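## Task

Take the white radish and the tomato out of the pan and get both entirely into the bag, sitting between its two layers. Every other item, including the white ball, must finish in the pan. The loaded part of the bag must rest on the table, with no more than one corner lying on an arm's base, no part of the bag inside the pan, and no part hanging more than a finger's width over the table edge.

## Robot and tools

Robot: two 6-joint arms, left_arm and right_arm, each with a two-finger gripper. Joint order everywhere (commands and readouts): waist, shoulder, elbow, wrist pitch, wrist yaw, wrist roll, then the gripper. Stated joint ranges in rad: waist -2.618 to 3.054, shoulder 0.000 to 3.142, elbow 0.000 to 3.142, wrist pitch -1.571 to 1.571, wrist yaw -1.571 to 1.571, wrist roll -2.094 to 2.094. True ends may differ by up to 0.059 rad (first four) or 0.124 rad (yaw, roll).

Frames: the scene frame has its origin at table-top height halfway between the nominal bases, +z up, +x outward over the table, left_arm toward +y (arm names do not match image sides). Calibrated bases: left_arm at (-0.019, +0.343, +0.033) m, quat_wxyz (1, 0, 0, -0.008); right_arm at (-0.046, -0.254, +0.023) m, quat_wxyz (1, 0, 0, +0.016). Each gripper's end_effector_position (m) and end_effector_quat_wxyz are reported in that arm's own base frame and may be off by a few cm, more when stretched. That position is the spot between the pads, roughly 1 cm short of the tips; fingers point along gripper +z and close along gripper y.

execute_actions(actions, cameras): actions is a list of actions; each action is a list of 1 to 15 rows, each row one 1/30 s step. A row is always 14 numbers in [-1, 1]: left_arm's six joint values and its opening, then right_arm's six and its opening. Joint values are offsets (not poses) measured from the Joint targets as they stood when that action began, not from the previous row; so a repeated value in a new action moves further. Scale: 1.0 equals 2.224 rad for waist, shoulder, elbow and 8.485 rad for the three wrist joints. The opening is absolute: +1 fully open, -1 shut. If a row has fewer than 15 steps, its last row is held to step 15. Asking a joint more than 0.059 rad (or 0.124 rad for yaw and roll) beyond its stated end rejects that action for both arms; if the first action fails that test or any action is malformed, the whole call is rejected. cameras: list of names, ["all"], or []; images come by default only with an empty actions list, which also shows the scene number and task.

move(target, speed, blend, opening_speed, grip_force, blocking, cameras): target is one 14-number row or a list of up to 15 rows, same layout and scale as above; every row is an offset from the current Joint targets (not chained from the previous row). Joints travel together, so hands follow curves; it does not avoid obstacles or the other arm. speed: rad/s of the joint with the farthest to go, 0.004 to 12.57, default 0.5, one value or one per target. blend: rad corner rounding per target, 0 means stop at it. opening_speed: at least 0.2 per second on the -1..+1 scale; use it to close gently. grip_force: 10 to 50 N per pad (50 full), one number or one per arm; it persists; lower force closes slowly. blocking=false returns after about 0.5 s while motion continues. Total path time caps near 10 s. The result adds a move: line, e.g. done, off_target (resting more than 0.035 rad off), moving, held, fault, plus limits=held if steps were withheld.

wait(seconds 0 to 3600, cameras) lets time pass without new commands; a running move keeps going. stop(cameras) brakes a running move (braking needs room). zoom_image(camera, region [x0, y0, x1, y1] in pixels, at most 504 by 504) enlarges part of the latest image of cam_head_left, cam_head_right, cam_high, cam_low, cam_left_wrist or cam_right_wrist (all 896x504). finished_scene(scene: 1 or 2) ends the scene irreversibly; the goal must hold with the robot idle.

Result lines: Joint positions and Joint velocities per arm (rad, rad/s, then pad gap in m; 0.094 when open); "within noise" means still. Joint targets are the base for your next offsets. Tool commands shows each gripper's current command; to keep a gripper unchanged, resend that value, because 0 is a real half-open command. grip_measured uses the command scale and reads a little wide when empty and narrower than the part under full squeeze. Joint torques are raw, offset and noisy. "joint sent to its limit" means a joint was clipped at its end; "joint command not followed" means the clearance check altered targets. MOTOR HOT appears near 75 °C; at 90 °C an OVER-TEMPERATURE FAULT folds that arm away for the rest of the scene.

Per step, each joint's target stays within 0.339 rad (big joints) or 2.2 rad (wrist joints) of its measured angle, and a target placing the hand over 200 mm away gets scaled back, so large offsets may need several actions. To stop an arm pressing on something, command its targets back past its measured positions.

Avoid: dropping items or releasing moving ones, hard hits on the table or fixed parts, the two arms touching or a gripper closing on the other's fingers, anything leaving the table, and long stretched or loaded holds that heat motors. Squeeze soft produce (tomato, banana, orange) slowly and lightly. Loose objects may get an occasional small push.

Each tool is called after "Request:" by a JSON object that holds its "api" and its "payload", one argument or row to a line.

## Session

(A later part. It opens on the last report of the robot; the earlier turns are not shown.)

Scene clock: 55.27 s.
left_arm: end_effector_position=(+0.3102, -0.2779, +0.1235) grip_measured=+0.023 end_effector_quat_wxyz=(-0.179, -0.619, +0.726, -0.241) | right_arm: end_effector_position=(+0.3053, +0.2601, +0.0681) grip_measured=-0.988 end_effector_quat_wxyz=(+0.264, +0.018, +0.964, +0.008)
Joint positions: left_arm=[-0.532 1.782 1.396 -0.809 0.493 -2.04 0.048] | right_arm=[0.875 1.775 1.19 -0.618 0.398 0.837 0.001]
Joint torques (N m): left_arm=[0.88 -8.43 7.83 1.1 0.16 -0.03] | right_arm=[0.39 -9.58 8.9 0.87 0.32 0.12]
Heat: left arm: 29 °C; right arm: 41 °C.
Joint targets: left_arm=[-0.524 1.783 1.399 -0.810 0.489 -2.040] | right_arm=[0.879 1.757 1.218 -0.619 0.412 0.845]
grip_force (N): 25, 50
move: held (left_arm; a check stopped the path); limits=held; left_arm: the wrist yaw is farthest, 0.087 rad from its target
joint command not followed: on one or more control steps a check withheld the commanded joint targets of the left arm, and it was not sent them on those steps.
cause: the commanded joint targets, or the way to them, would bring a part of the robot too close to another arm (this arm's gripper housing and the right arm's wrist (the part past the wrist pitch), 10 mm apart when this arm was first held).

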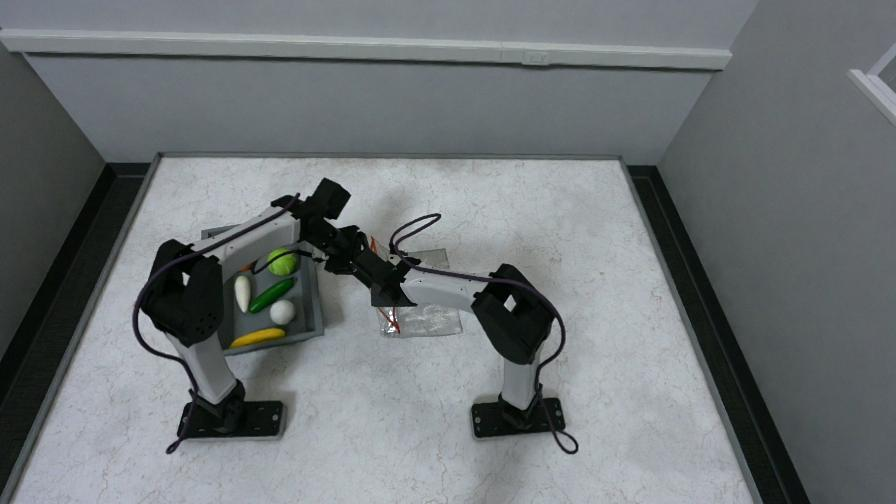

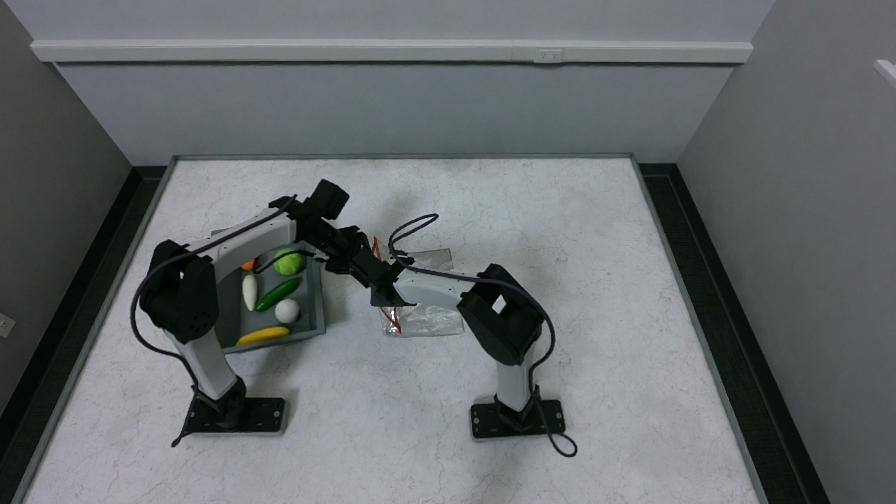

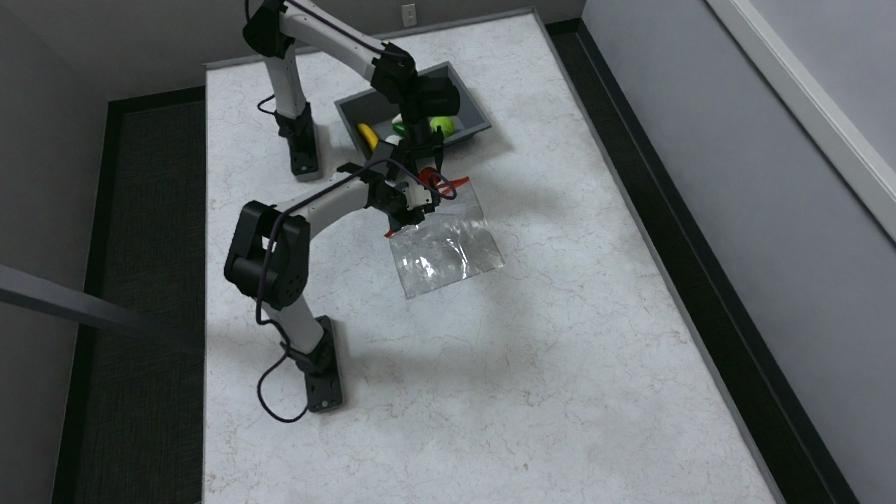

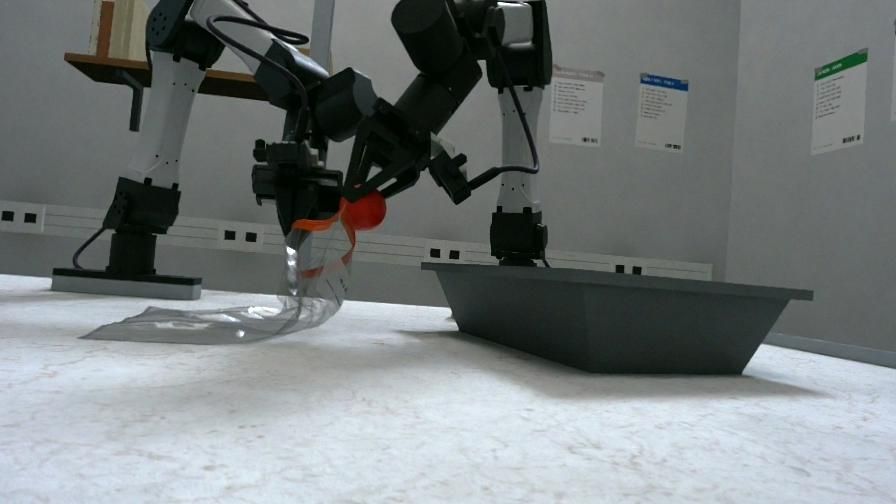

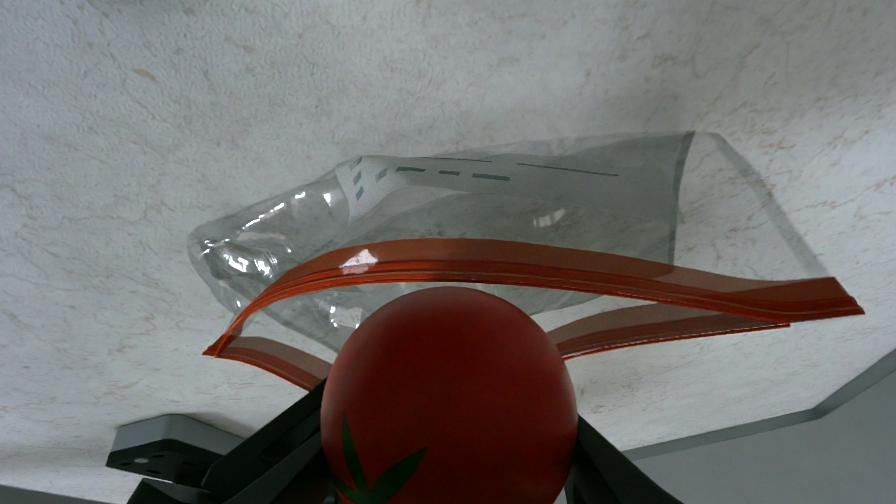

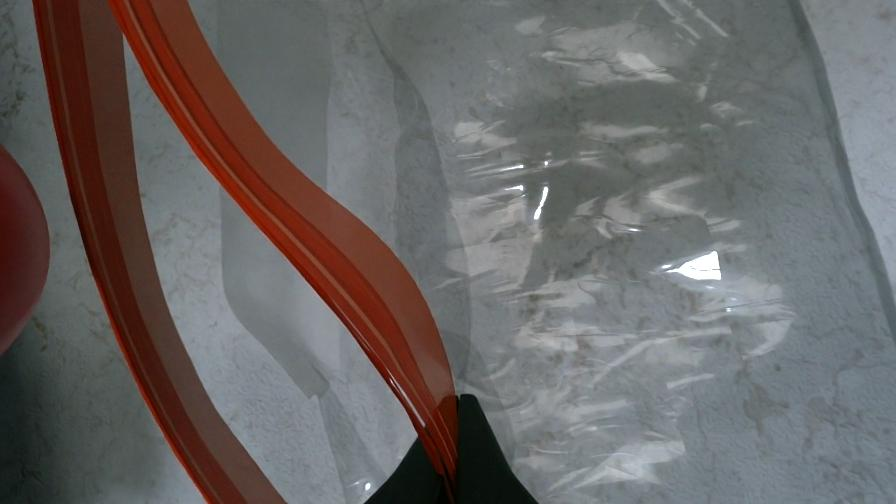

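Request:
{"api": "move", "payload": {
  "target": [0,0,0,0,0,0,0.02,-0.0508,-0.0607,-0.0845,0.0255,-0.0318,-0.0183,-1],
  "speed": 0.4,
  "cameras": ["cam_low","cam_head_left","cam_left_wrist","cam_right_wrist","cam_high"]
}}

Request:
{"api": "zoom_image", "payload": {
  "camera": "cam_low",
  "region": [160, 160, 440, 360]
}}

Request:
{"api": "zoom_image", "payload": {
  "camera": "cam_head_left",
  "region": [330, 220, 430, 350]
}}

Request:
{"api": "zoom_image", "payload": {
  "camera": "cam_high",
  "region": [340, 130, 520, 280]
}}

Scene clock: 57.73 s.
left_arm: end_effector_position=(+0.3106, -0.2775, +0.1235) grip_measured=+0.023 end_effector_quat_wxyz=(-0.179, -0.620, +0.725, -0.241) | right_arm: end_effector_position=(+0.3053, +0.2601, +0.0679) grip_measured=-0.988 end_effector_quat_wxyz=(+0.240, -0.016, +0.963, +0.118)
Joint positions: left_arm=[-0.53 1.782 1.396 -0.809 0.493 -2.04 0.048] | right_arm=[0.771 1.662 1.034 -0.421 0.151 0.697 0.001]
Joint torques (N m): left_arm=[0.68 -8.47 7.75 1.14 0.16 -0.02] | right_arm=[-0.53 -10.65 6.04 1.32 0.03 -0.06]
Heat: left arm: 30 °C; right arm: 41 °C.
Joint targets: left_arm=[-0.524 1.783 1.399 -0.810 0.489 -2.040] | right_arm=[0.766 1.622 1.030 -0.403 0.142 0.689]
grip_force (N): 25, 50
move: off_target (right_arm); right_arm: the shoulder is farthest, 0.040 rad from its target
Images, in order (width x height): cam_head_left 896x504, cam_high 896x504, cam_low 896x504, cam_left_wrist 896x504, cam_right_wrist 896x504.

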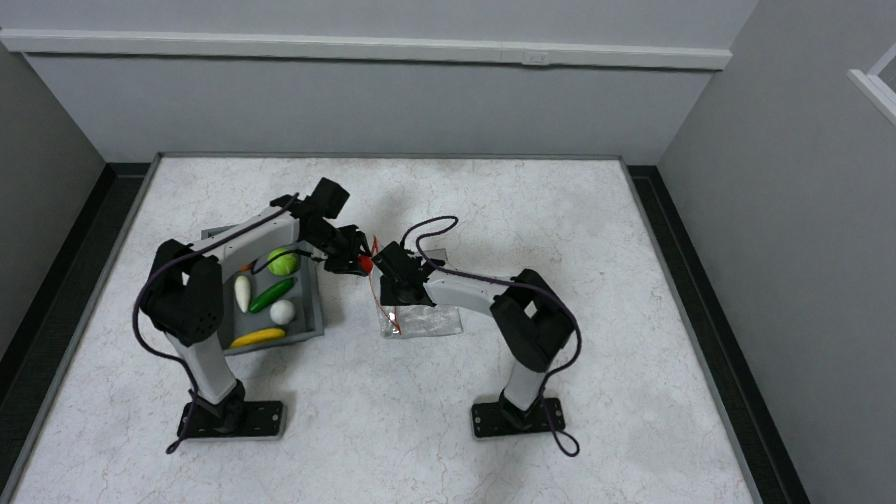

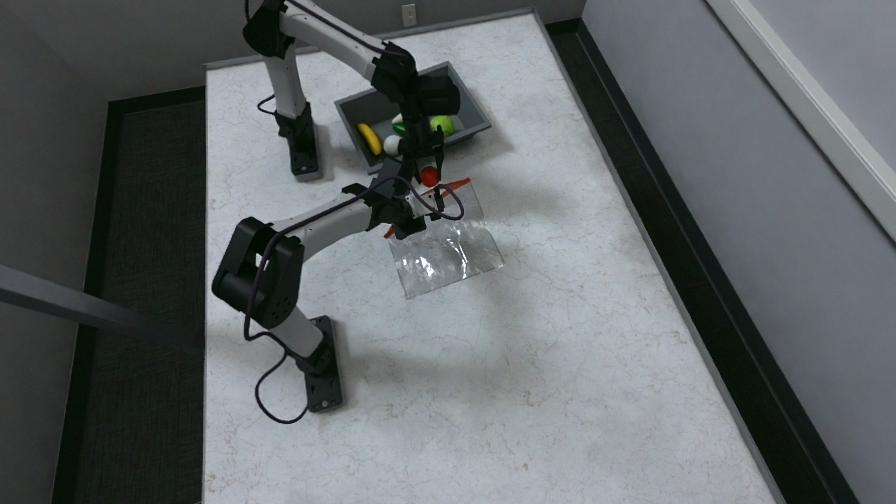

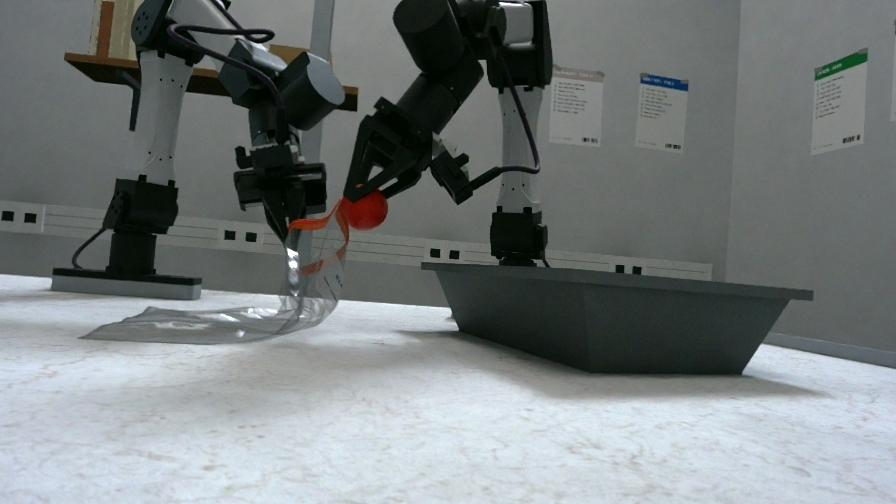

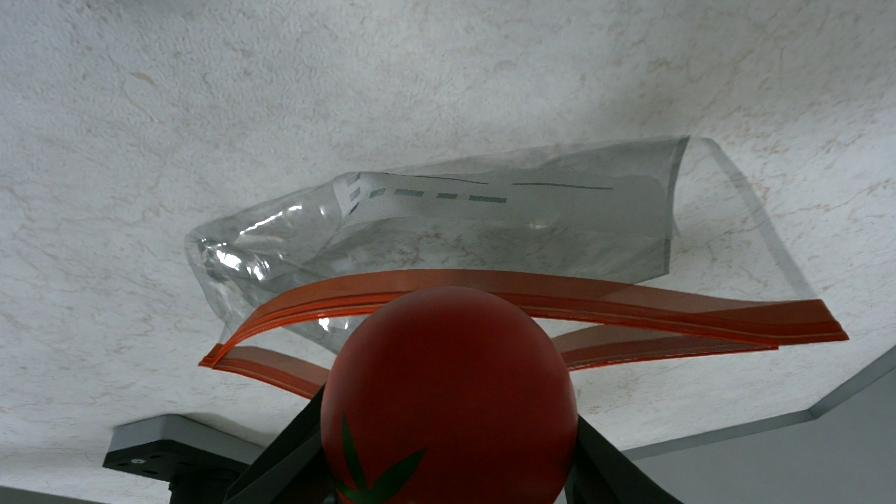

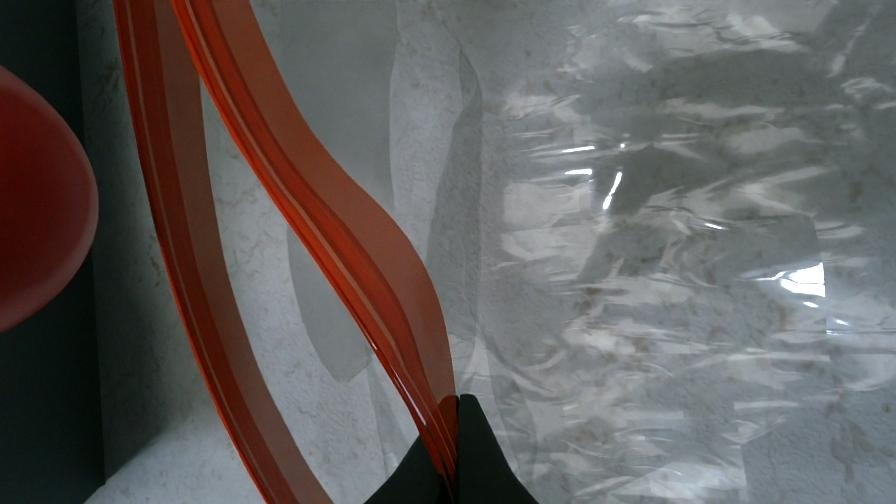

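Scaled by 1.800 from the camera's image (finer frame: 1280x720).

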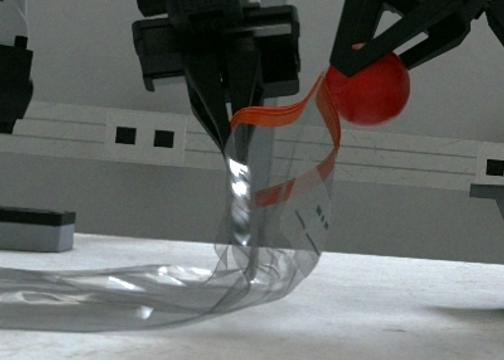

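Scaled by 3.877 from the camera's image (finer frame: 1280x720).

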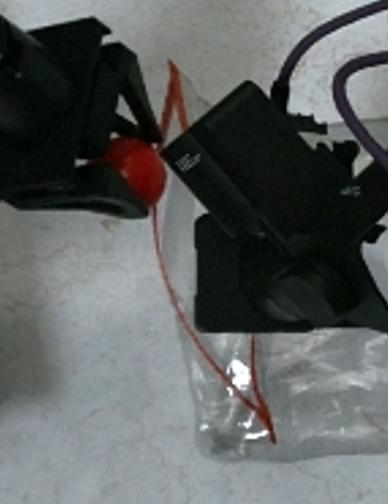

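Scaled by 2.800 from the camera's image (finer frame: 1280x720).

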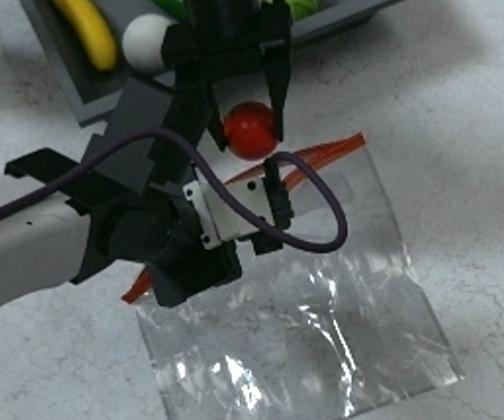

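Request:
{"api": "move", "payload": {
  "target": [-0.0108,0.0121,-0.0463,0.0222,0.0148,-0.0012,0.02,0,0,0,0,0,0,-1],
  "speed": 0.35,
  "cameras": ["cam_low","cam_head_left","cam_left_wrist","cam_right_wrist","cam_high"]
}}

Request:
{"api": "zoom_image", "payload": {
  "camera": "cam_low",
  "region": [160, 160, 440, 360]
}}

Request:
{"api": "zoom_image", "payload": {
  "camera": "cam_head_left",
  "region": [330, 220, 430, 350]
}}

Request:
{"api": "zoom_image", "payload": {
  "camera": "cam_high",
  "region": [340, 130, 520, 280]
}}

Scene clock: 60.63 s.
left_arm: end_effector_position=(+0.3077, -0.2997, +0.1135) grip_measured=+0.023 end_effector_quat_wxyz=(-0.217, -0.585, +0.727, -0.286) | right_arm: end_effector_position=(+0.3054, +0.2602, +0.0679) grip_measured=-0.988 end_effector_quat_wxyz=(+0.240, -0.016, +0.963, +0.119)
Joint positions: left_arm=[-0.542 1.794 1.307 -0.631 0.599 -2.04 0.048] | right_arm=[0.771 1.662 1.034 -0.421 0.15 0.697 0.001]
Joint torques (N m): left_arm=[-0.23 -7.39 6.52 1.35 0.39 -0.1] | right_arm=[-0.47 -10.66 6.04 1.32 -0.01 -0.05]
Heat: left arm: 30 °C; right arm: 41 °C.
Joint targets: left_arm=[-0.548 1.810 1.296 -0.622 0.614 -2.050] | right_arm=[0.766 1.622 1.030 -0.403 0.142 0.690]
grip_force (N): 25, 50
move: done
Images, in order (width x height): cam_head_left 896x504, cam_high 896x504, cam_low 896x504, cam_left_wrist 896x504, cam_right_wrist 896x504.

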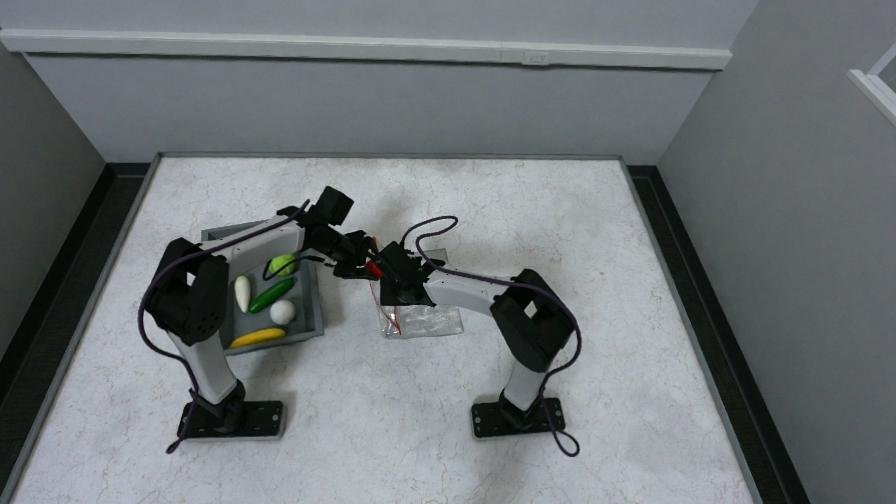

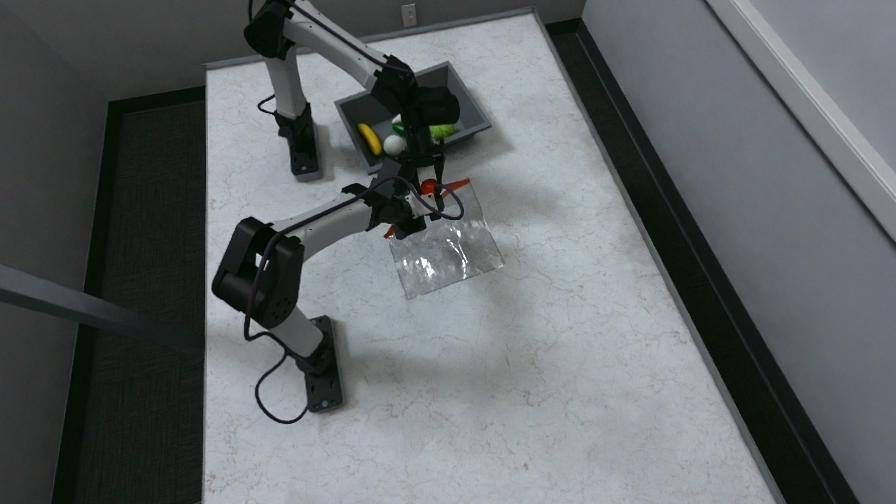

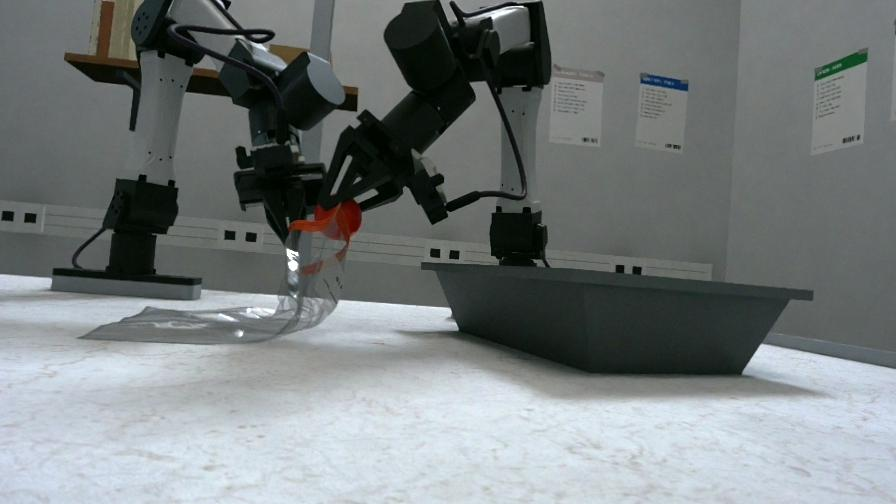

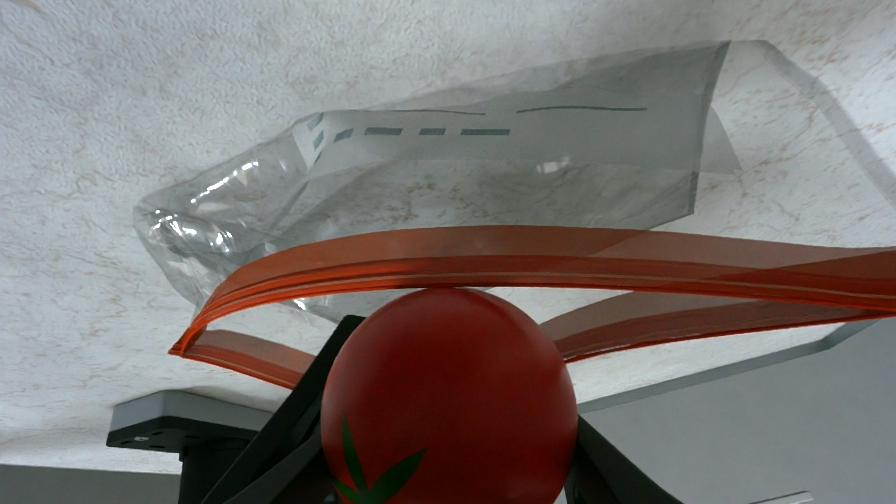

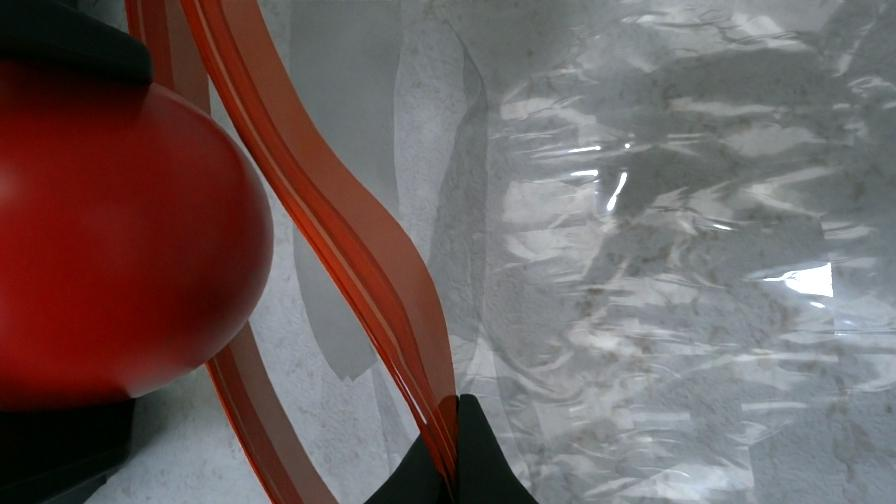

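Scaled by 1.800 from the camera's image (finer frame: 1280x720).

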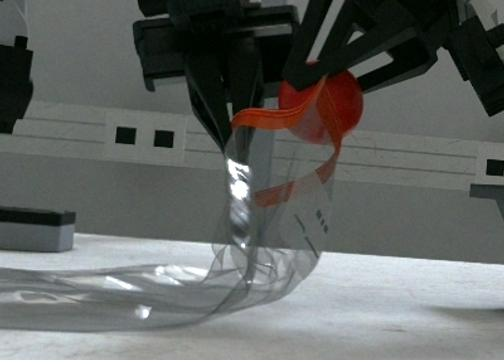

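Scaled by 3.877 from the camera's image (finer frame: 1280x720).

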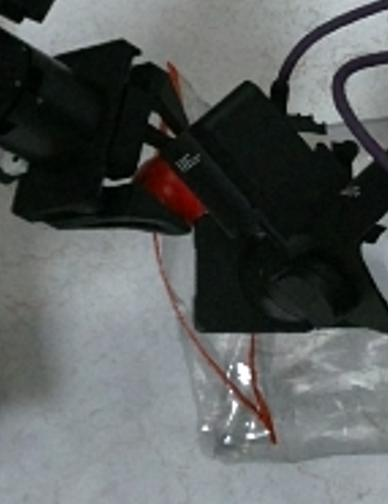

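Scaled by 2.800 from the camera's image (finer frame: 1280x720).

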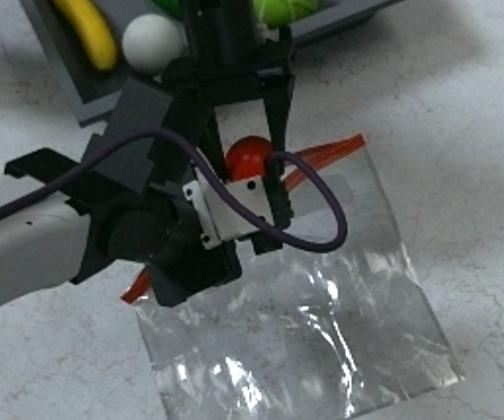

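Request:
{"api": "move", "payload": {
  "target": [
    [0.0135,0.0288,0.0031,0.0047,0.0014,0,0.02,0,0,0,0,0,0,-1],
    [0.0135,0.0436,-0.0243,0.0159,0.0014,0,0.02,0,0,0,0,0,0,-1],
    [0.0135,0.0638,-0.0499,0.0278,0.0014,0,0.02,0,0,0,0,0,0,-1]
  ],
  "speed": 0.25,
  "blend": [0.02,0.02,0],
  "cameras": ["cam_low","cam_head_left","cam_left_wrist","cam_right_wrist","cam_high"]
}}

Request:
{"api": "zoom_image", "payload": {
  "camera": "cam_low",
  "region": [160, 160, 440, 360]
}}

Request:
{"api": "zoom_image", "payload": {
  "camera": "cam_high",
  "region": [340, 130, 520, 280]
}}

Scene clock: 71.57 s.
left_arm: end_effector_position=(+0.3198, -0.2994, +0.0429) grip_measured=+0.023 end_effector_quat_wxyz=(-0.223, -0.593, +0.720, -0.281) | right_arm: end_effector_position=(+0.3055, +0.2603, +0.0680) grip_measured=-0.988 end_effector_quat_wxyz=(+0.240, -0.016, +0.963, +0.119)
Joint positions: left_arm=[-0.522 1.935 1.194 -0.395 0.612 -2.04 0.048] | right_arm=[0.771 1.662 1.034 -0.42 0.15 0.697 0.001]
Joint torques (N m): left_arm=[0.54 -8.02 5.94 1.33 0.39 -0.12] | right_arm=[-0.46 -10.65 6.02 1.32 -0.01 -0.05]
Heat: left arm: 30 °C; right arm: 40 °C.
Joint targets: left_arm=[-0.518 1.951 1.185 -0.386 0.626 -2.050] | right_arm=[0.766 1.622 1.030 -0.403 0.142 0.690]
grip_force (N): 25, 50
move: done
Images, in order (width x height): cam_head_left 896x504, cam_high 896x504, cam_low 896x504, cam_left_wrist 896x504, cam_right_wrist 896x504.

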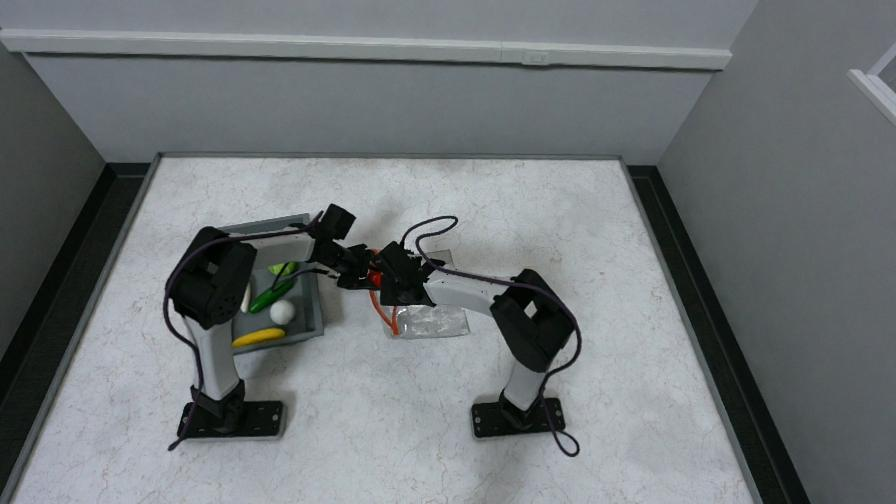

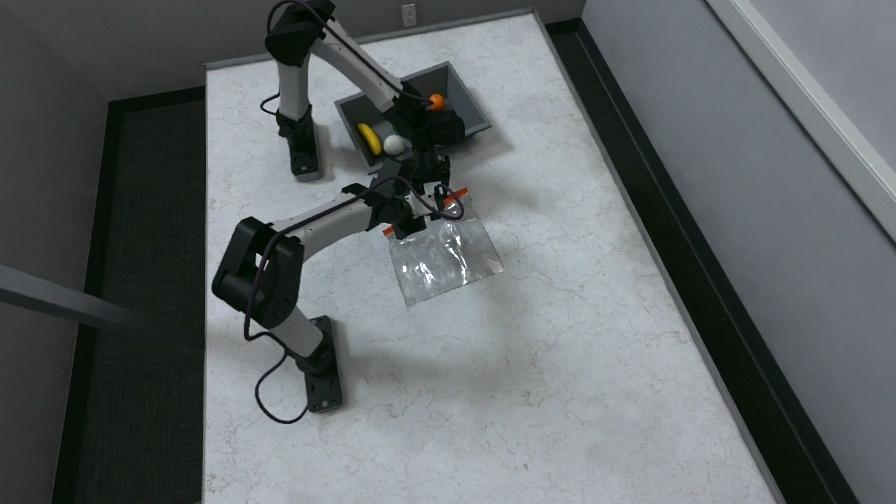

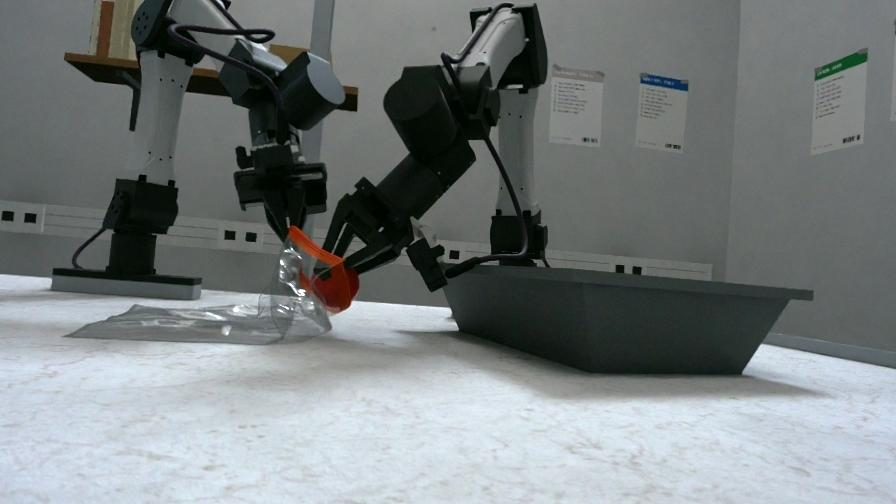

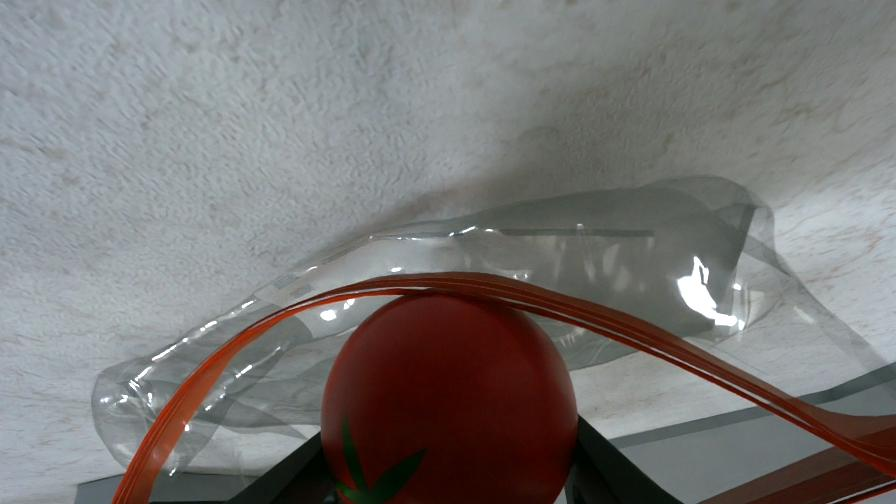

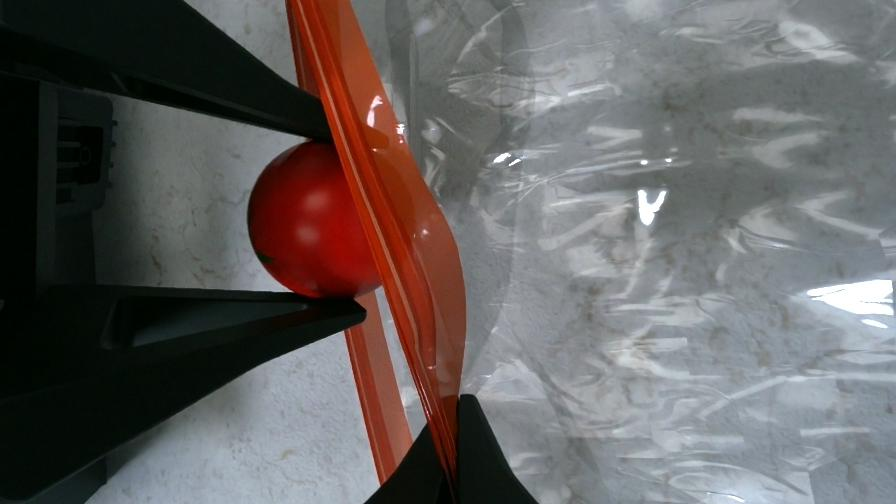

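Scaled by 1.800 from the camera's image (finer frame: 1280x720).

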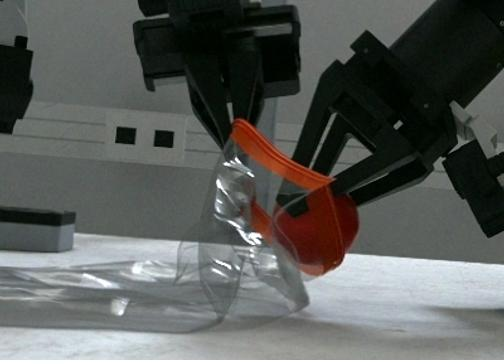

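Scaled by 2.800 from the camera's image (finer frame: 1280x720).

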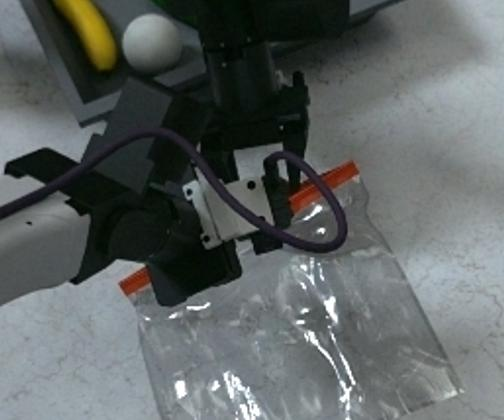

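Request:
{"api": "move", "payload": {
  "target": [
    [-0.0076,-0.0791,0.0629,-0.0297,-0.0025,0,0.02,0,0,0,0,0,0,-1],
    [-0.0315,-0.0629,0.0832,-0.0285,-0.0057,0,0.02,0,0,0,0,0,0,-1]
  ],
  "speed": 0.3,
  "blend": [0.02,0],
  "cameras": ["cam_low","cam_head_left","cam_left_wrist","cam_right_wrist","cam_high"]
}}

Request:
{"api": "zoom_image", "payload": {
  "camera": "cam_low",
  "region": [160, 160, 440, 360]
}}

Request:
{"api": "zoom_image", "payload": {
  "camera": "cam_head_left",
  "region": [330, 220, 430, 350]
}}

Scene clock: 75.03 s.
left_arm: end_effector_position=(+0.3059, -0.3213, +0.1228) grip_measured=+0.023 end_effector_quat_wxyz=(-0.215, -0.561, +0.741, -0.299) | right_arm: end_effector_position=(+0.3055, +0.2603, +0.0680) grip_measured=-0.988 end_effector_quat_wxyz=(+0.240, -0.016, +0.963, +0.119)
Joint positions: left_arm=[-0.588 1.811 1.35 -0.614 0.595 -2.04 0.048] | right_arm=[0.771 1.662 1.034 -0.42 0.15 0.697 0.001]
Joint torques (N m): left_arm=[0.27 -8.88 9.59 1.22 0.1 -0.11] | right_arm=[-0.46 -10.67 6.02 1.31 -0.01 -0.05]
Heat: left arm: 31 °C; right arm: 40 °C.
Joint targets: left_arm=[-0.588 1.811 1.370 -0.628 0.578 -2.050] | right_arm=[0.766 1.622 1.030 -0.403 0.142 0.690]
grip_force (N): 25, 50
move: done
Images, in order (width x height): cam_head_left 896x504, cam_high 896x504, cam_low 896x504, cam_left_wrist 896x504, cam_right_wrist 896x504.

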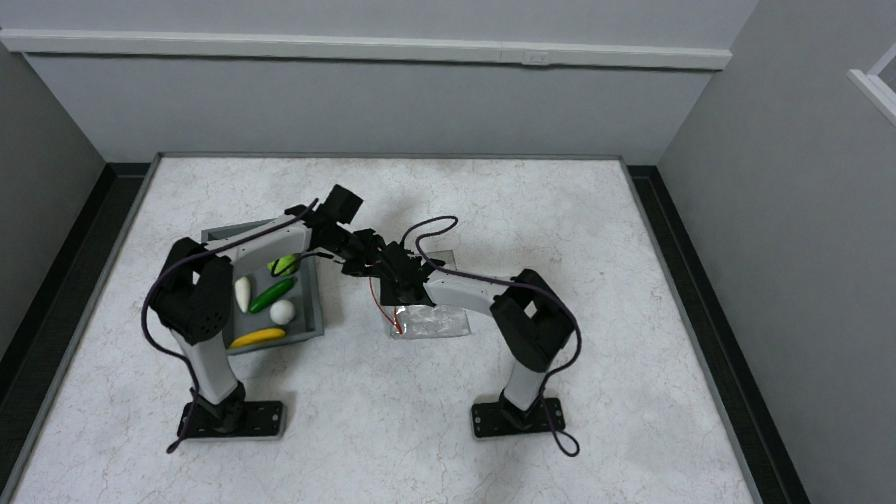

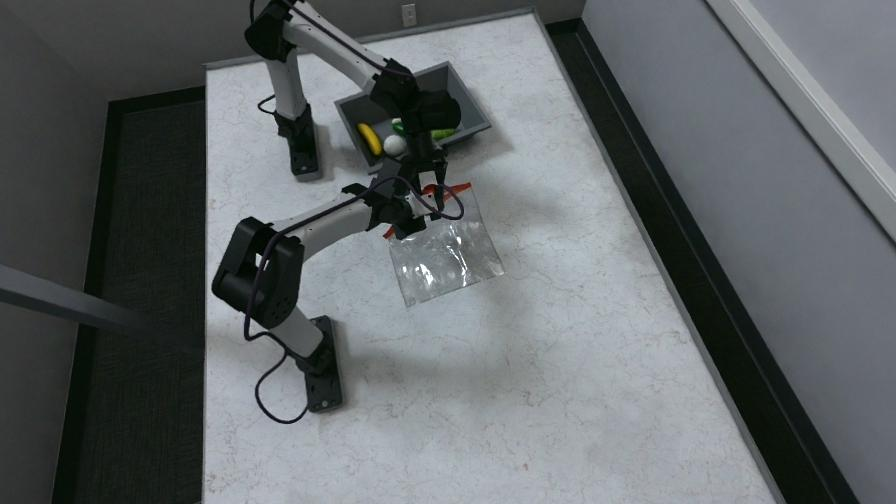

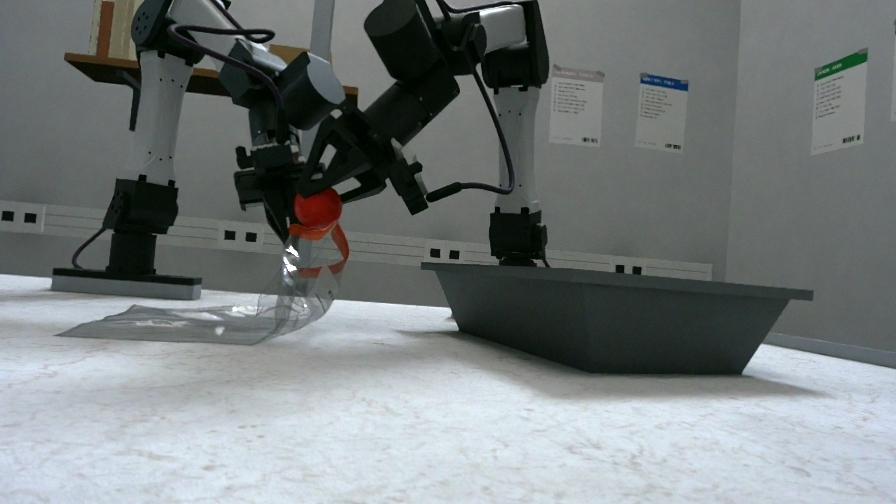

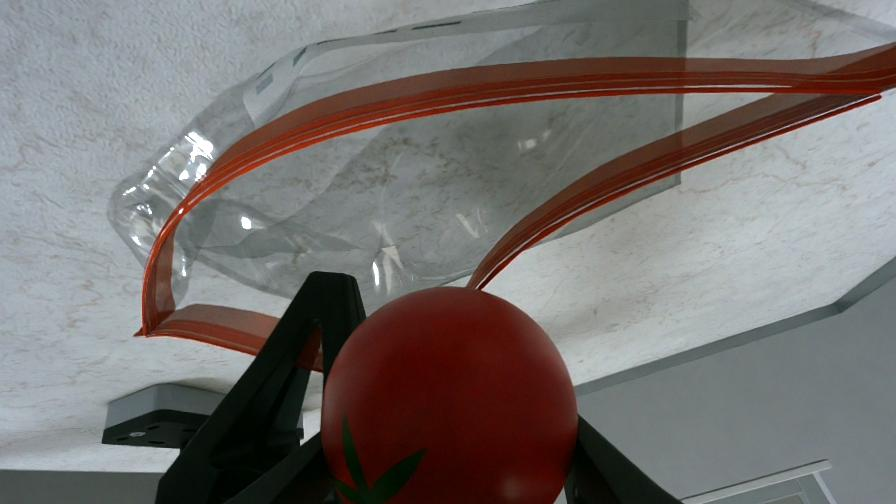

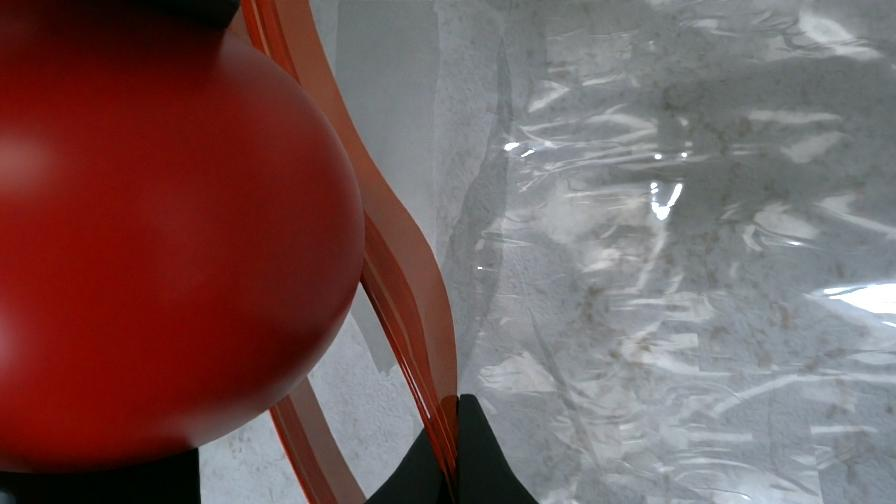

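Scaled by 1.800 from the camera's image (finer frame: 1280x720).

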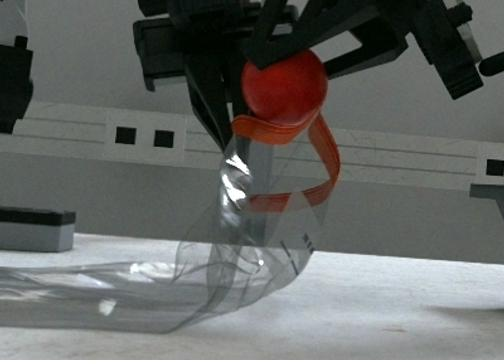

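Scaled by 3.877 from the camera's image (finer frame: 1280x720).

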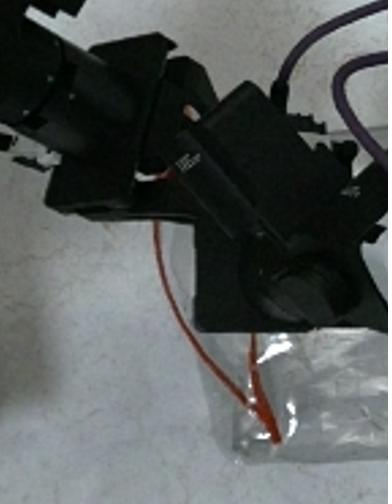

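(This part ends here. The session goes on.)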